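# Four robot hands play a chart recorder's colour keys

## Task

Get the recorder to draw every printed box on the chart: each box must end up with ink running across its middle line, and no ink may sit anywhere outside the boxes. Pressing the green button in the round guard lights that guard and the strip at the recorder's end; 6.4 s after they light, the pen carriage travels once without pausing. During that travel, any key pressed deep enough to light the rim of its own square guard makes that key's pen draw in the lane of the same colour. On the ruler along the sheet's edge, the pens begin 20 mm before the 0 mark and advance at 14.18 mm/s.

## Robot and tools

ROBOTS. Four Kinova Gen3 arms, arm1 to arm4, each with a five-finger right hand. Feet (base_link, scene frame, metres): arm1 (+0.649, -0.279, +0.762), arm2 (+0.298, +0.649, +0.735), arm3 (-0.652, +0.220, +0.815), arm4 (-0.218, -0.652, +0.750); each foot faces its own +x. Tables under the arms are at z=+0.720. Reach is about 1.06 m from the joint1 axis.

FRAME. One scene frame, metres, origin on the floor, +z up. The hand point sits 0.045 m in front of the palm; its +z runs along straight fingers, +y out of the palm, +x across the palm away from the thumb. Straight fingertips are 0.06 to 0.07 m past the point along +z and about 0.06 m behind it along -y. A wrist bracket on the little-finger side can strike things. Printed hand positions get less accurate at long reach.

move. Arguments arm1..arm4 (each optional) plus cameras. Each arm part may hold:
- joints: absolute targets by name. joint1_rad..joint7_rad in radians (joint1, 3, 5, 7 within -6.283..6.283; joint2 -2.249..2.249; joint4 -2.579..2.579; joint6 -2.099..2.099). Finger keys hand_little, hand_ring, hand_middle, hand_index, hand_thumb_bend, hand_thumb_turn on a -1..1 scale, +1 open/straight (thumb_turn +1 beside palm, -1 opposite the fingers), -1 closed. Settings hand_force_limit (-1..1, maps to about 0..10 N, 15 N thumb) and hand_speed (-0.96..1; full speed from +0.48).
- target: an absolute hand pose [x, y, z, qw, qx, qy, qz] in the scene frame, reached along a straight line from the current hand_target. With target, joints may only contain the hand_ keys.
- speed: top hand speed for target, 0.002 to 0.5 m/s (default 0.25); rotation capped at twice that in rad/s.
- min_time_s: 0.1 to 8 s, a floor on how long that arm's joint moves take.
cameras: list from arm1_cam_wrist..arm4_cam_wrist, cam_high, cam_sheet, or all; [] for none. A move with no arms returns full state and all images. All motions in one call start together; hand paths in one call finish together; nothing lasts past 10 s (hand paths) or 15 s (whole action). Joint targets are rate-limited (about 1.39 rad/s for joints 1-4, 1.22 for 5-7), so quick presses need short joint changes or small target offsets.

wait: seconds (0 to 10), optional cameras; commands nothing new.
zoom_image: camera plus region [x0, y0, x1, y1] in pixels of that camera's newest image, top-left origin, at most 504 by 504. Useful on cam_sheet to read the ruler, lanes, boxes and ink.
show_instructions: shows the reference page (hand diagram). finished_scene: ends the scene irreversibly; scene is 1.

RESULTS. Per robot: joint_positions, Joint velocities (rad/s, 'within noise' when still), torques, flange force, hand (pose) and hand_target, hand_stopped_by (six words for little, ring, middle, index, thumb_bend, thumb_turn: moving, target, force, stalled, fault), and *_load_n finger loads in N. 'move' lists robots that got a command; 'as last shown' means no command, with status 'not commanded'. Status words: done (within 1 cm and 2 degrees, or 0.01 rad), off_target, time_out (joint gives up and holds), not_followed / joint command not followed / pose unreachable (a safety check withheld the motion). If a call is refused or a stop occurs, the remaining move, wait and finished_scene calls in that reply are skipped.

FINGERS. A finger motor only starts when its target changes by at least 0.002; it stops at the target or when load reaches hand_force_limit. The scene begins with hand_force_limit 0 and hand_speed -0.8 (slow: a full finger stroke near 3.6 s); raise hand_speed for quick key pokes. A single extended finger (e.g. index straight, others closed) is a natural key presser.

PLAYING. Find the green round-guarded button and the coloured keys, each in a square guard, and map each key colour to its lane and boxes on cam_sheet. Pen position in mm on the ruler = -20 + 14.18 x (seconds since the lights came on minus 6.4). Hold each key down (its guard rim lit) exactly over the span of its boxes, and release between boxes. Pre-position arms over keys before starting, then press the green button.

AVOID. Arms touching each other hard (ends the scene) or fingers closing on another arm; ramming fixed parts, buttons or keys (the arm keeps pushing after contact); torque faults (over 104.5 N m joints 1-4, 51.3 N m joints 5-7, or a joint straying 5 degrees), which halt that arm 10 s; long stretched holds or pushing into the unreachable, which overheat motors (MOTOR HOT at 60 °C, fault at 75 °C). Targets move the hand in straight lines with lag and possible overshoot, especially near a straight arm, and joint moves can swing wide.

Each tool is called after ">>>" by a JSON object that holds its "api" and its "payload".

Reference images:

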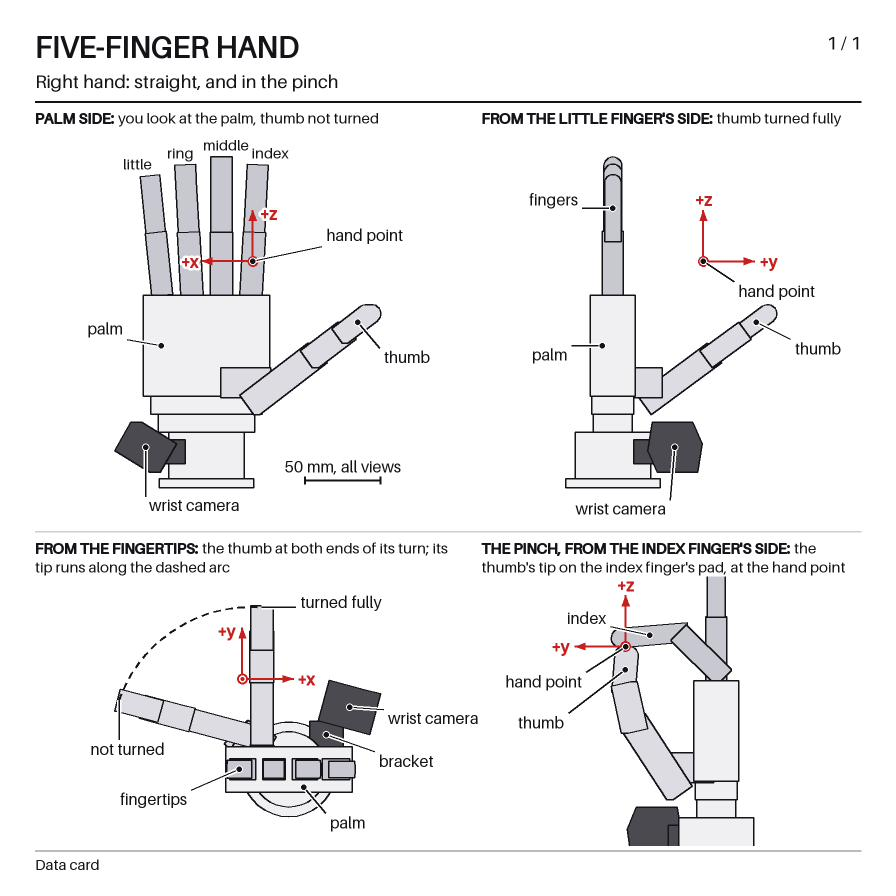

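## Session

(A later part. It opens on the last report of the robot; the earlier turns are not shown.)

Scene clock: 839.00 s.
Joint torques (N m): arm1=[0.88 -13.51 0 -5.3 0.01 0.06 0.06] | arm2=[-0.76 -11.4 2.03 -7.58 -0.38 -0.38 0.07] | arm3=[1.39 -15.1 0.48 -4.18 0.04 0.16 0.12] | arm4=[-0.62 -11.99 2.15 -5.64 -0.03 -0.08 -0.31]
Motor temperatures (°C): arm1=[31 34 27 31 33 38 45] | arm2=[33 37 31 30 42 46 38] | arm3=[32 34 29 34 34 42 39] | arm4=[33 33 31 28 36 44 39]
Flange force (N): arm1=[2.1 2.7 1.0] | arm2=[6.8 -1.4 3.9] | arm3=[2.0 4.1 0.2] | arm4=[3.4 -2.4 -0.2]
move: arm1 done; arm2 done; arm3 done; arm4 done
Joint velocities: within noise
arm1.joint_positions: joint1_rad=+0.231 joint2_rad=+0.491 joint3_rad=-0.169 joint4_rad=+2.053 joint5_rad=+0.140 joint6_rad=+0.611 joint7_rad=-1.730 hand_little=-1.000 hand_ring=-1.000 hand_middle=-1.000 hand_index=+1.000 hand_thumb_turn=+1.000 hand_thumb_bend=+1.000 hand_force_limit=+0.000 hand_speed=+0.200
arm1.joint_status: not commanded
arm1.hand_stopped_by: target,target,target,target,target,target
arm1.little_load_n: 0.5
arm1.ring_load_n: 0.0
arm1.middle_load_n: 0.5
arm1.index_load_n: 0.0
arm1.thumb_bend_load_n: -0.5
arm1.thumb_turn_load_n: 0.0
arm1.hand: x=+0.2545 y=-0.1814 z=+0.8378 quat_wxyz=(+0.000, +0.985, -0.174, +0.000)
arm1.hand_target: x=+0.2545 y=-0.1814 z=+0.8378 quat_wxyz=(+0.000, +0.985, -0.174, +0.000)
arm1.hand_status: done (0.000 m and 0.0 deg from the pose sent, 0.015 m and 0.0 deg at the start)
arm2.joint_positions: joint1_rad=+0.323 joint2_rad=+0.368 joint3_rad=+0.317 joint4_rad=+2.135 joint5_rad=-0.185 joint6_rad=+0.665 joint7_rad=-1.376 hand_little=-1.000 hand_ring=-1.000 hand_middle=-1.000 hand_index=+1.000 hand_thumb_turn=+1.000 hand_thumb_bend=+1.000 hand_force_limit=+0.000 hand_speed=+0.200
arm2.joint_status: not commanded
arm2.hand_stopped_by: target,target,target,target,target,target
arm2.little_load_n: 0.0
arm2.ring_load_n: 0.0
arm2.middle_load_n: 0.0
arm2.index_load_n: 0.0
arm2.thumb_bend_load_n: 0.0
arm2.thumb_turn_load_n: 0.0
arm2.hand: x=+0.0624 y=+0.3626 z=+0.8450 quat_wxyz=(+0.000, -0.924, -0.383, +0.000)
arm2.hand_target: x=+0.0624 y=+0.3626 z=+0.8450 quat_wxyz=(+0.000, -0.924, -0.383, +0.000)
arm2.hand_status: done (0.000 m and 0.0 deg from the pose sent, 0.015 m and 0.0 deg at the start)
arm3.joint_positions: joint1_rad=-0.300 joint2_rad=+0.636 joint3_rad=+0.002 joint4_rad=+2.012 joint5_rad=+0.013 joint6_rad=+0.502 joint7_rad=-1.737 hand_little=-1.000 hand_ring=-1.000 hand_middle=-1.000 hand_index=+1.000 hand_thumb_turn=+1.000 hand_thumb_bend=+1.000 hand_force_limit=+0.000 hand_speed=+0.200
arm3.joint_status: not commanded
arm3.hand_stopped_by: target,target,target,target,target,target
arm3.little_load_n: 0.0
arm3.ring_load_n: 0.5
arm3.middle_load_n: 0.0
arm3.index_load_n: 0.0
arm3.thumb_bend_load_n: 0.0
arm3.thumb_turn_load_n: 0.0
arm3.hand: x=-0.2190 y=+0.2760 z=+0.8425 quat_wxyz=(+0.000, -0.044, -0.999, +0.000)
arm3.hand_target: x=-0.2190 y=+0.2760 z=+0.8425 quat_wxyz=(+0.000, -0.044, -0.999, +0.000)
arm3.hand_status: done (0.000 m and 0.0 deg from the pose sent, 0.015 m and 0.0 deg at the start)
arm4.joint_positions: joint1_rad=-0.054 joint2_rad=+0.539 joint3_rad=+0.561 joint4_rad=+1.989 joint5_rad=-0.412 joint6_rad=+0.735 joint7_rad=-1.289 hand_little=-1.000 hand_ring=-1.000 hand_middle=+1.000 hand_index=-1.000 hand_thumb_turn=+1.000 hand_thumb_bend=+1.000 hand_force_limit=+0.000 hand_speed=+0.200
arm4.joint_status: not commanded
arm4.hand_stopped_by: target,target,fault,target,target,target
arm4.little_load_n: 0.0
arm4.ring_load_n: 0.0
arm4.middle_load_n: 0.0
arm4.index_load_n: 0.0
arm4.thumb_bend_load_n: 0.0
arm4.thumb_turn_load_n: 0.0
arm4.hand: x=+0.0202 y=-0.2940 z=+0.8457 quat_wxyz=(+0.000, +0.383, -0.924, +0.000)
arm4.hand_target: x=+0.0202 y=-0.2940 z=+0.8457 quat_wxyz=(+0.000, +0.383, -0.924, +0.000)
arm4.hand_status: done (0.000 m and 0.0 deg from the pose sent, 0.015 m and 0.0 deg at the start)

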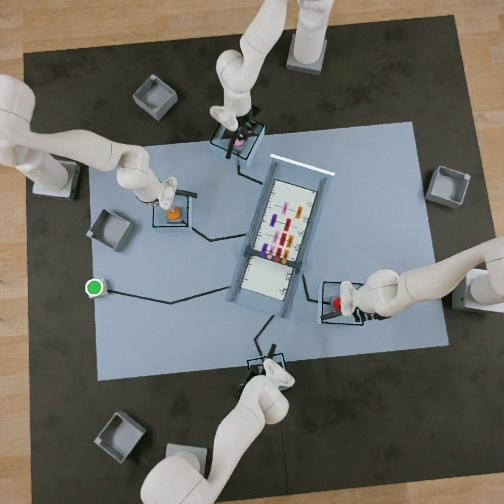

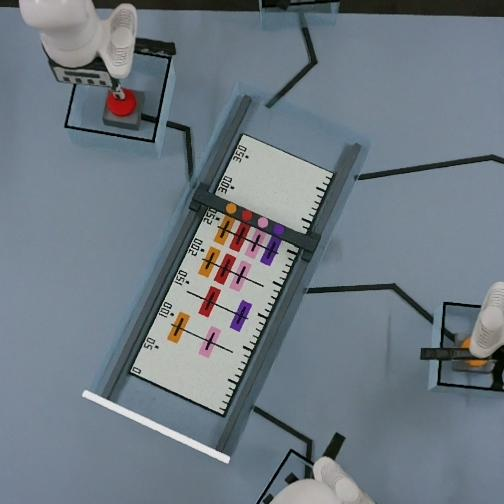

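>>> {"api": "wait", "payload": {"seconds": 1, "cameras": ["cam_sheet"]}}

>>> {"api": "zoom_image", "payload": {"camera": "cam_sheet", "region": [140, 190, 310, 370]}}

Scene clock: 844.07 s.
Joint torques (N m): arm1=[0.97 -13.59 -0.07 -5.22 0.05 0.04 0.11] | arm2=[-0.8 -11.36 2.04 -7.61 -0.39 -0.36 0.05] | arm3=[1.39 -15.12 0.45 -4.21 0 0.21 0.13] | arm4=[-0.64 -12 2.22 -5.56 0.01 -0.05 -0.33]
Motor temperatures (°C): arm1=[31 34 27 31 33 38 45] | arm2=[33 37 31 30 42 46 38] | arm3=[32 34 29 34 34 42 39] | arm4=[33 33 31 28 36 44 39]
Flange force (N): arm1=[1.8 3.0 1.2] | arm2=[6.9 -1.5 3.9] | arm3=[2.2 4.1 0.5] | arm4=[3.1 -2.5 0.0]
Joint velocities: within noise
arm1.joint_positions: joint1_rad=+0.231 joint2_rad=+0.491 joint3_rad=-0.169 joint4_rad=+2.053 joint5_rad=+0.140 joint6_rad=+0.611 joint7_rad=-1.730 hand_little=-1.000 hand_ring=-1.000 hand_middle=-1.000 hand_index=+1.000 hand_thumb_turn=+1.000 hand_thumb_bend=+1.000 hand_force_limit=+0.000 hand_speed=+0.200
arm1.joint_status: not commanded
arm1.hand_stopped_by: target,target,target,target,target,target
arm1.little_load_n: 0.0
arm1.ring_load_n: 0.0
arm1.middle_load_n: 0.0
arm1.index_load_n: 0.0
arm1.thumb_bend_load_n: 0.0
arm1.thumb_turn_load_n: 0.0
arm1.hand: x=+0.2545 y=-0.1814 z=+0.8378 quat_wxyz=(+0.000, +0.985, -0.174, +0.000)
arm1.hand_target: x=+0.2545 y=-0.1814 z=+0.8378 quat_wxyz=(+0.000, +0.985, -0.174, +0.000)
arm1.hand_status: done (0.000 m and 0.0 deg from the pose sent, 0.015 m and 0.0 deg at the start)
arm2.joint_positions: joint1_rad=+0.323 joint2_rad=+0.368 joint3_rad=+0.317 joint4_rad=+2.135 joint5_rad=-0.185 joint6_rad=+0.665 joint7_rad=-1.376 hand_little=-1.000 hand_ring=-1.000 hand_middle=-1.000 hand_index=+1.000 hand_thumb_turn=+1.000 hand_thumb_bend=+1.000 hand_force_limit=+0.000 hand_speed=+0.200
arm2.joint_status: not commanded
arm2.hand_stopped_by: target,target,target,target,target,target
arm2.little_load_n: 0.0
arm2.ring_load_n: 0.0
arm2.middle_load_n: 0.0
arm2.index_load_n: 0.0
arm2.thumb_bend_load_n: 0.0
arm2.thumb_turn_load_n: 0.0
arm2.hand: x=+0.0624 y=+0.3626 z=+0.8450 quat_wxyz=(+0.000, -0.924, -0.383, +0.000)
arm2.hand_target: x=+0.0624 y=+0.3626 z=+0.8450 quat_wxyz=(+0.000, -0.924, -0.383, +0.000)
arm2.hand_status: done (0.000 m and 0.0 deg from the pose sent, 0.015 m and 0.0 deg at the start)
arm3.joint_positions: joint1_rad=-0.300 joint2_rad=+0.636 joint3_rad=+0.002 joint4_rad=+2.012 joint5_rad=+0.013 joint6_rad=+0.502 joint7_rad=-1.737 hand_little=-1.000 hand_ring=-1.000 hand_middle=-1.000 hand_index=+1.000 hand_thumb_turn=+1.000 hand_thumb_bend=+1.000 hand_force_limit=+0.000 hand_speed=+0.200
arm3.joint_status: not commanded
arm3.hand_stopped_by: target,target,target,target,target,target
arm3.little_load_n: 0.0
arm3.ring_load_n: 0.0
arm3.middle_load_n: 0.0
arm3.index_load_n: 0.0
arm3.thumb_bend_load_n: 0.0
arm3.thumb_turn_load_n: 0.0
arm3.hand: x=-0.2190 y=+0.2760 z=+0.8425 quat_wxyz=(+0.000, -0.044, -0.999, +0.000)
arm3.hand_target: x=-0.2190 y=+0.2760 z=+0.8425 quat_wxyz=(+0.000, -0.044, -0.999, +0.000)
arm3.hand_status: done (0.000 m and 0.0 deg from the pose sent, 0.015 m and 0.0 deg at the start)
arm4.joint_positions: joint1_rad=-0.054 joint2_rad=+0.539 joint3_rad=+0.561 joint4_rad=+1.989 joint5_rad=-0.412 joint6_rad=+0.735 joint7_rad=-1.289 hand_little=-1.000 hand_ring=-1.000 hand_middle=+1.000 hand_index=-1.000 hand_thumb_turn=+1.000 hand_thumb_bend=+1.000 hand_force_limit=+0.000 hand_speed=+0.200
arm4.joint_status: not commanded
arm4.hand_stopped_by: target,target,fault,target,target,target
arm4.little_load_n: 0.5
arm4.ring_load_n: 0.0
arm4.middle_load_n: 0.0
arm4.index_load_n: 0.0
arm4.thumb_bend_load_n: 0.0
arm4.thumb_turn_load_n: 0.0
arm4.hand: x=+0.0202 y=-0.2940 z=+0.8457 quat_wxyz=(+0.000, +0.383, -0.924, +0.000)
arm4.hand_target: x=+0.0202 y=-0.2940 z=+0.8457 quat_wxyz=(+0.000, +0.383, -0.924, +0.000)
arm4.hand_status: done (0.000 m and 0.0 deg from the pose sent, 0.015 m and 0.0 deg at the start)
wait: 1.00 s; at rest from the start

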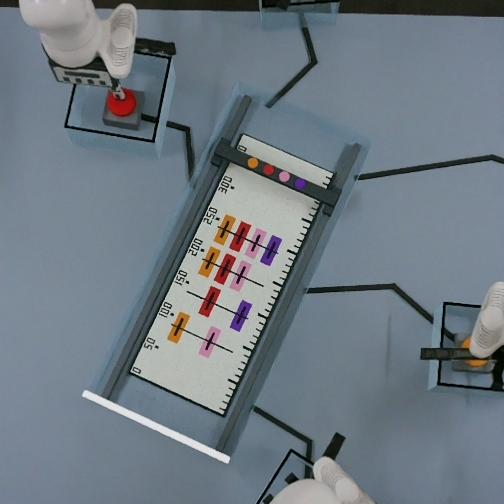

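Scaled by 2.800.

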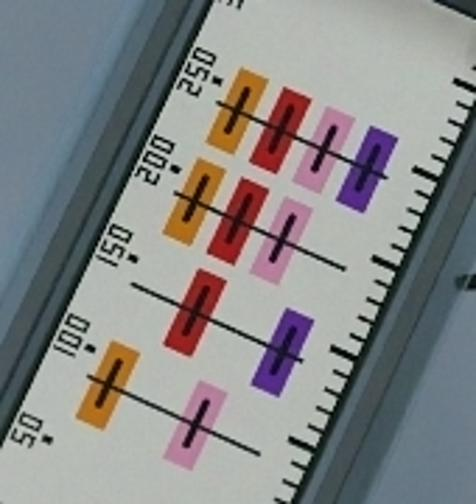

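>>> {"api": "wait", "payload": {"seconds": 2}}

>>> {"api": "finished_scene", "payload": {}}

Scene clock: 848.97 s.
Joint torques (N m): arm1=[0.9 -13.6 -0.13 -5.26 0.06 0.08 0.05] | arm2=[-0.75 -11.36 2.05 -7.65 -0.41 -0.35 0.06] | arm3=[1.39 -15.03 0.43 -4.21 -0.02 0.16 0.1] | arm4=[-0.66 -12.07 2.24 -5.59 0.01 -0.05 -0.34]
Motor temperatures (°C): arm1=[31 34 27 31 33 38 45] | arm2=[33 37 31 30 42 46 38] | arm3=[31 34 29 34 34 42 39] | arm4=[33 33 31 28 36 44 39]
Flange force (N): arm1=[1.9 2.7 1.3] | arm2=[7.1 -1.4 4.0] | arm3=[2.2 4.1 0.1] | arm4=[3.1 -2.6 0.2]
Joint velocities: within noise
arm1.joint_positions: joint1_rad=+0.231 joint2_rad=+0.491 joint3_rad=-0.169 joint4_rad=+2.053 joint5_rad=+0.140 joint6_rad=+0.611 joint7_rad=-1.730 hand_little=-1.000 hand_ring=-1.000 hand_middle=-1.000 hand_index=+1.000 hand_thumb_turn=+1.000 hand_thumb_bend=+1.000 hand_force_limit=+0.000 hand_speed=+0.200
arm1.joint_status: not commanded
arm1.hand_stopped_by: target,target,target,target,target,target
arm1.little_load_n: 0.0
arm1.ring_load_n: 0.0
arm1.middle_load_n: 0.0
arm1.index_load_n: 0.0
arm1.thumb_bend_load_n: 0.0
arm1.thumb_turn_load_n: 0.0
arm1.hand: x=+0.2545 y=-0.1814 z=+0.8378 quat_wxyz=(+0.000, +0.985, -0.174, +0.000)
arm1.hand_target: x=+0.2545 y=-0.1814 z=+0.8378 quat_wxyz=(+0.000, +0.985, -0.174, +0.000)
arm1.hand_status: done (0.000 m and 0.0 deg from the pose sent, 0.015 m and 0.0 deg at the start)
arm2.joint_positions: joint1_rad=+0.323 joint2_rad=+0.368 joint3_rad=+0.317 joint4_rad=+2.135 joint5_rad=-0.185 joint6_rad=+0.665 joint7_rad=-1.376 hand_little=-1.000 hand_ring=-1.000 hand_middle=-1.000 hand_index=+1.000 hand_thumb_turn=+1.000 hand_thumb_bend=+1.000 hand_force_limit=+0.000 hand_speed=+0.200
arm2.joint_status: not commanded
arm2.hand_stopped_by: target,target,target,target,target,target
arm2.little_load_n: 0.0
arm2.ring_load_n: 0.0
arm2.middle_load_n: 0.0
arm2.index_load_n: 0.0
arm2.thumb_bend_load_n: 0.0
arm2.thumb_turn_load_n: 0.0
arm2.hand: x=+0.0624 y=+0.3626 z=+0.8450 quat_wxyz=(+0.000, -0.924, -0.383, +0.000)
arm2.hand_target: x=+0.0624 y=+0.3626 z=+0.8450 quat_wxyz=(+0.000, -0.924, -0.383, +0.000)
arm2.hand_status: done (0.000 m and 0.0 deg from the pose sent, 0.015 m and 0.0 deg at the start)
arm3.joint_positions: joint1_rad=-0.300 joint2_rad=+0.636 joint3_rad=+0.002 joint4_rad=+2.012 joint5_rad=+0.013 joint6_rad=+0.502 joint7_rad=-1.737 hand_little=-1.000 hand_ring=-1.000 hand_middle=-1.000 hand_index=+1.000 hand_thumb_turn=+1.000 hand_thumb_bend=+1.000 hand_force_limit=+0.000 hand_speed=+0.200
arm3.joint_status: not commanded
arm3.hand_stopped_by: target,target,target,target,target,target
arm3.little_load_n: 0.0
arm3.ring_load_n: 0.0
arm3.middle_load_n: 0.0
arm3.index_load_n: 0.0
arm3.thumb_bend_load_n: 0.0
arm3.thumb_turn_load_n: 0.0
arm3.hand: x=-0.2190 y=+0.2760 z=+0.8425 quat_wxyz=(+0.000, -0.044, -0.999, +0.000)
arm3.hand_target: x=-0.2190 y=+0.2760 z=+0.8425 quat_wxyz=(+0.000, -0.044, -0.999, +0.000)
arm3.hand_status: done (0.000 m and 0.0 deg from the pose sent, 0.015 m and 0.0 deg at the start)
arm4.joint_positions: joint1_rad=-0.054 joint2_rad=+0.539 joint3_rad=+0.561 joint4_rad=+1.989 joint5_rad=-0.412 joint6_rad=+0.735 joint7_rad=-1.289 hand_little=-1.000 hand_ring=-1.000 hand_middle=+1.000 hand_index=-1.000 hand_thumb_turn=+1.000 hand_thumb_bend=+1.000 hand_force_limit=+0.000 hand_speed=+0.200
arm4.joint_status: not commanded
arm4.hand_stopped_by: target,target,fault,target,target,target
arm4.little_load_n: 0.0
arm4.ring_load_n: 0.0
arm4.middle_load_n: 0.0
arm4.index_load_n: 0.0
arm4.thumb_bend_load_n: 0.0
arm4.thumb_turn_load_n: 0.0
arm4.hand: x=+0.0202 y=-0.2940 z=+0.8457 quat_wxyz=(+0.000, +0.383, -0.924, +0.000)
arm4.hand_target: x=+0.0202 y=-0.2940 z=+0.8457 quat_wxyz=(+0.000, +0.383, -0.924, +0.000)
arm4.hand_status: done (0.000 m and 0.0 deg from the pose sent, 0.015 m and 0.0 deg at the start)
wait: 2.00 s; at rest from the start
pictures: none

The scene is finished: the task was done.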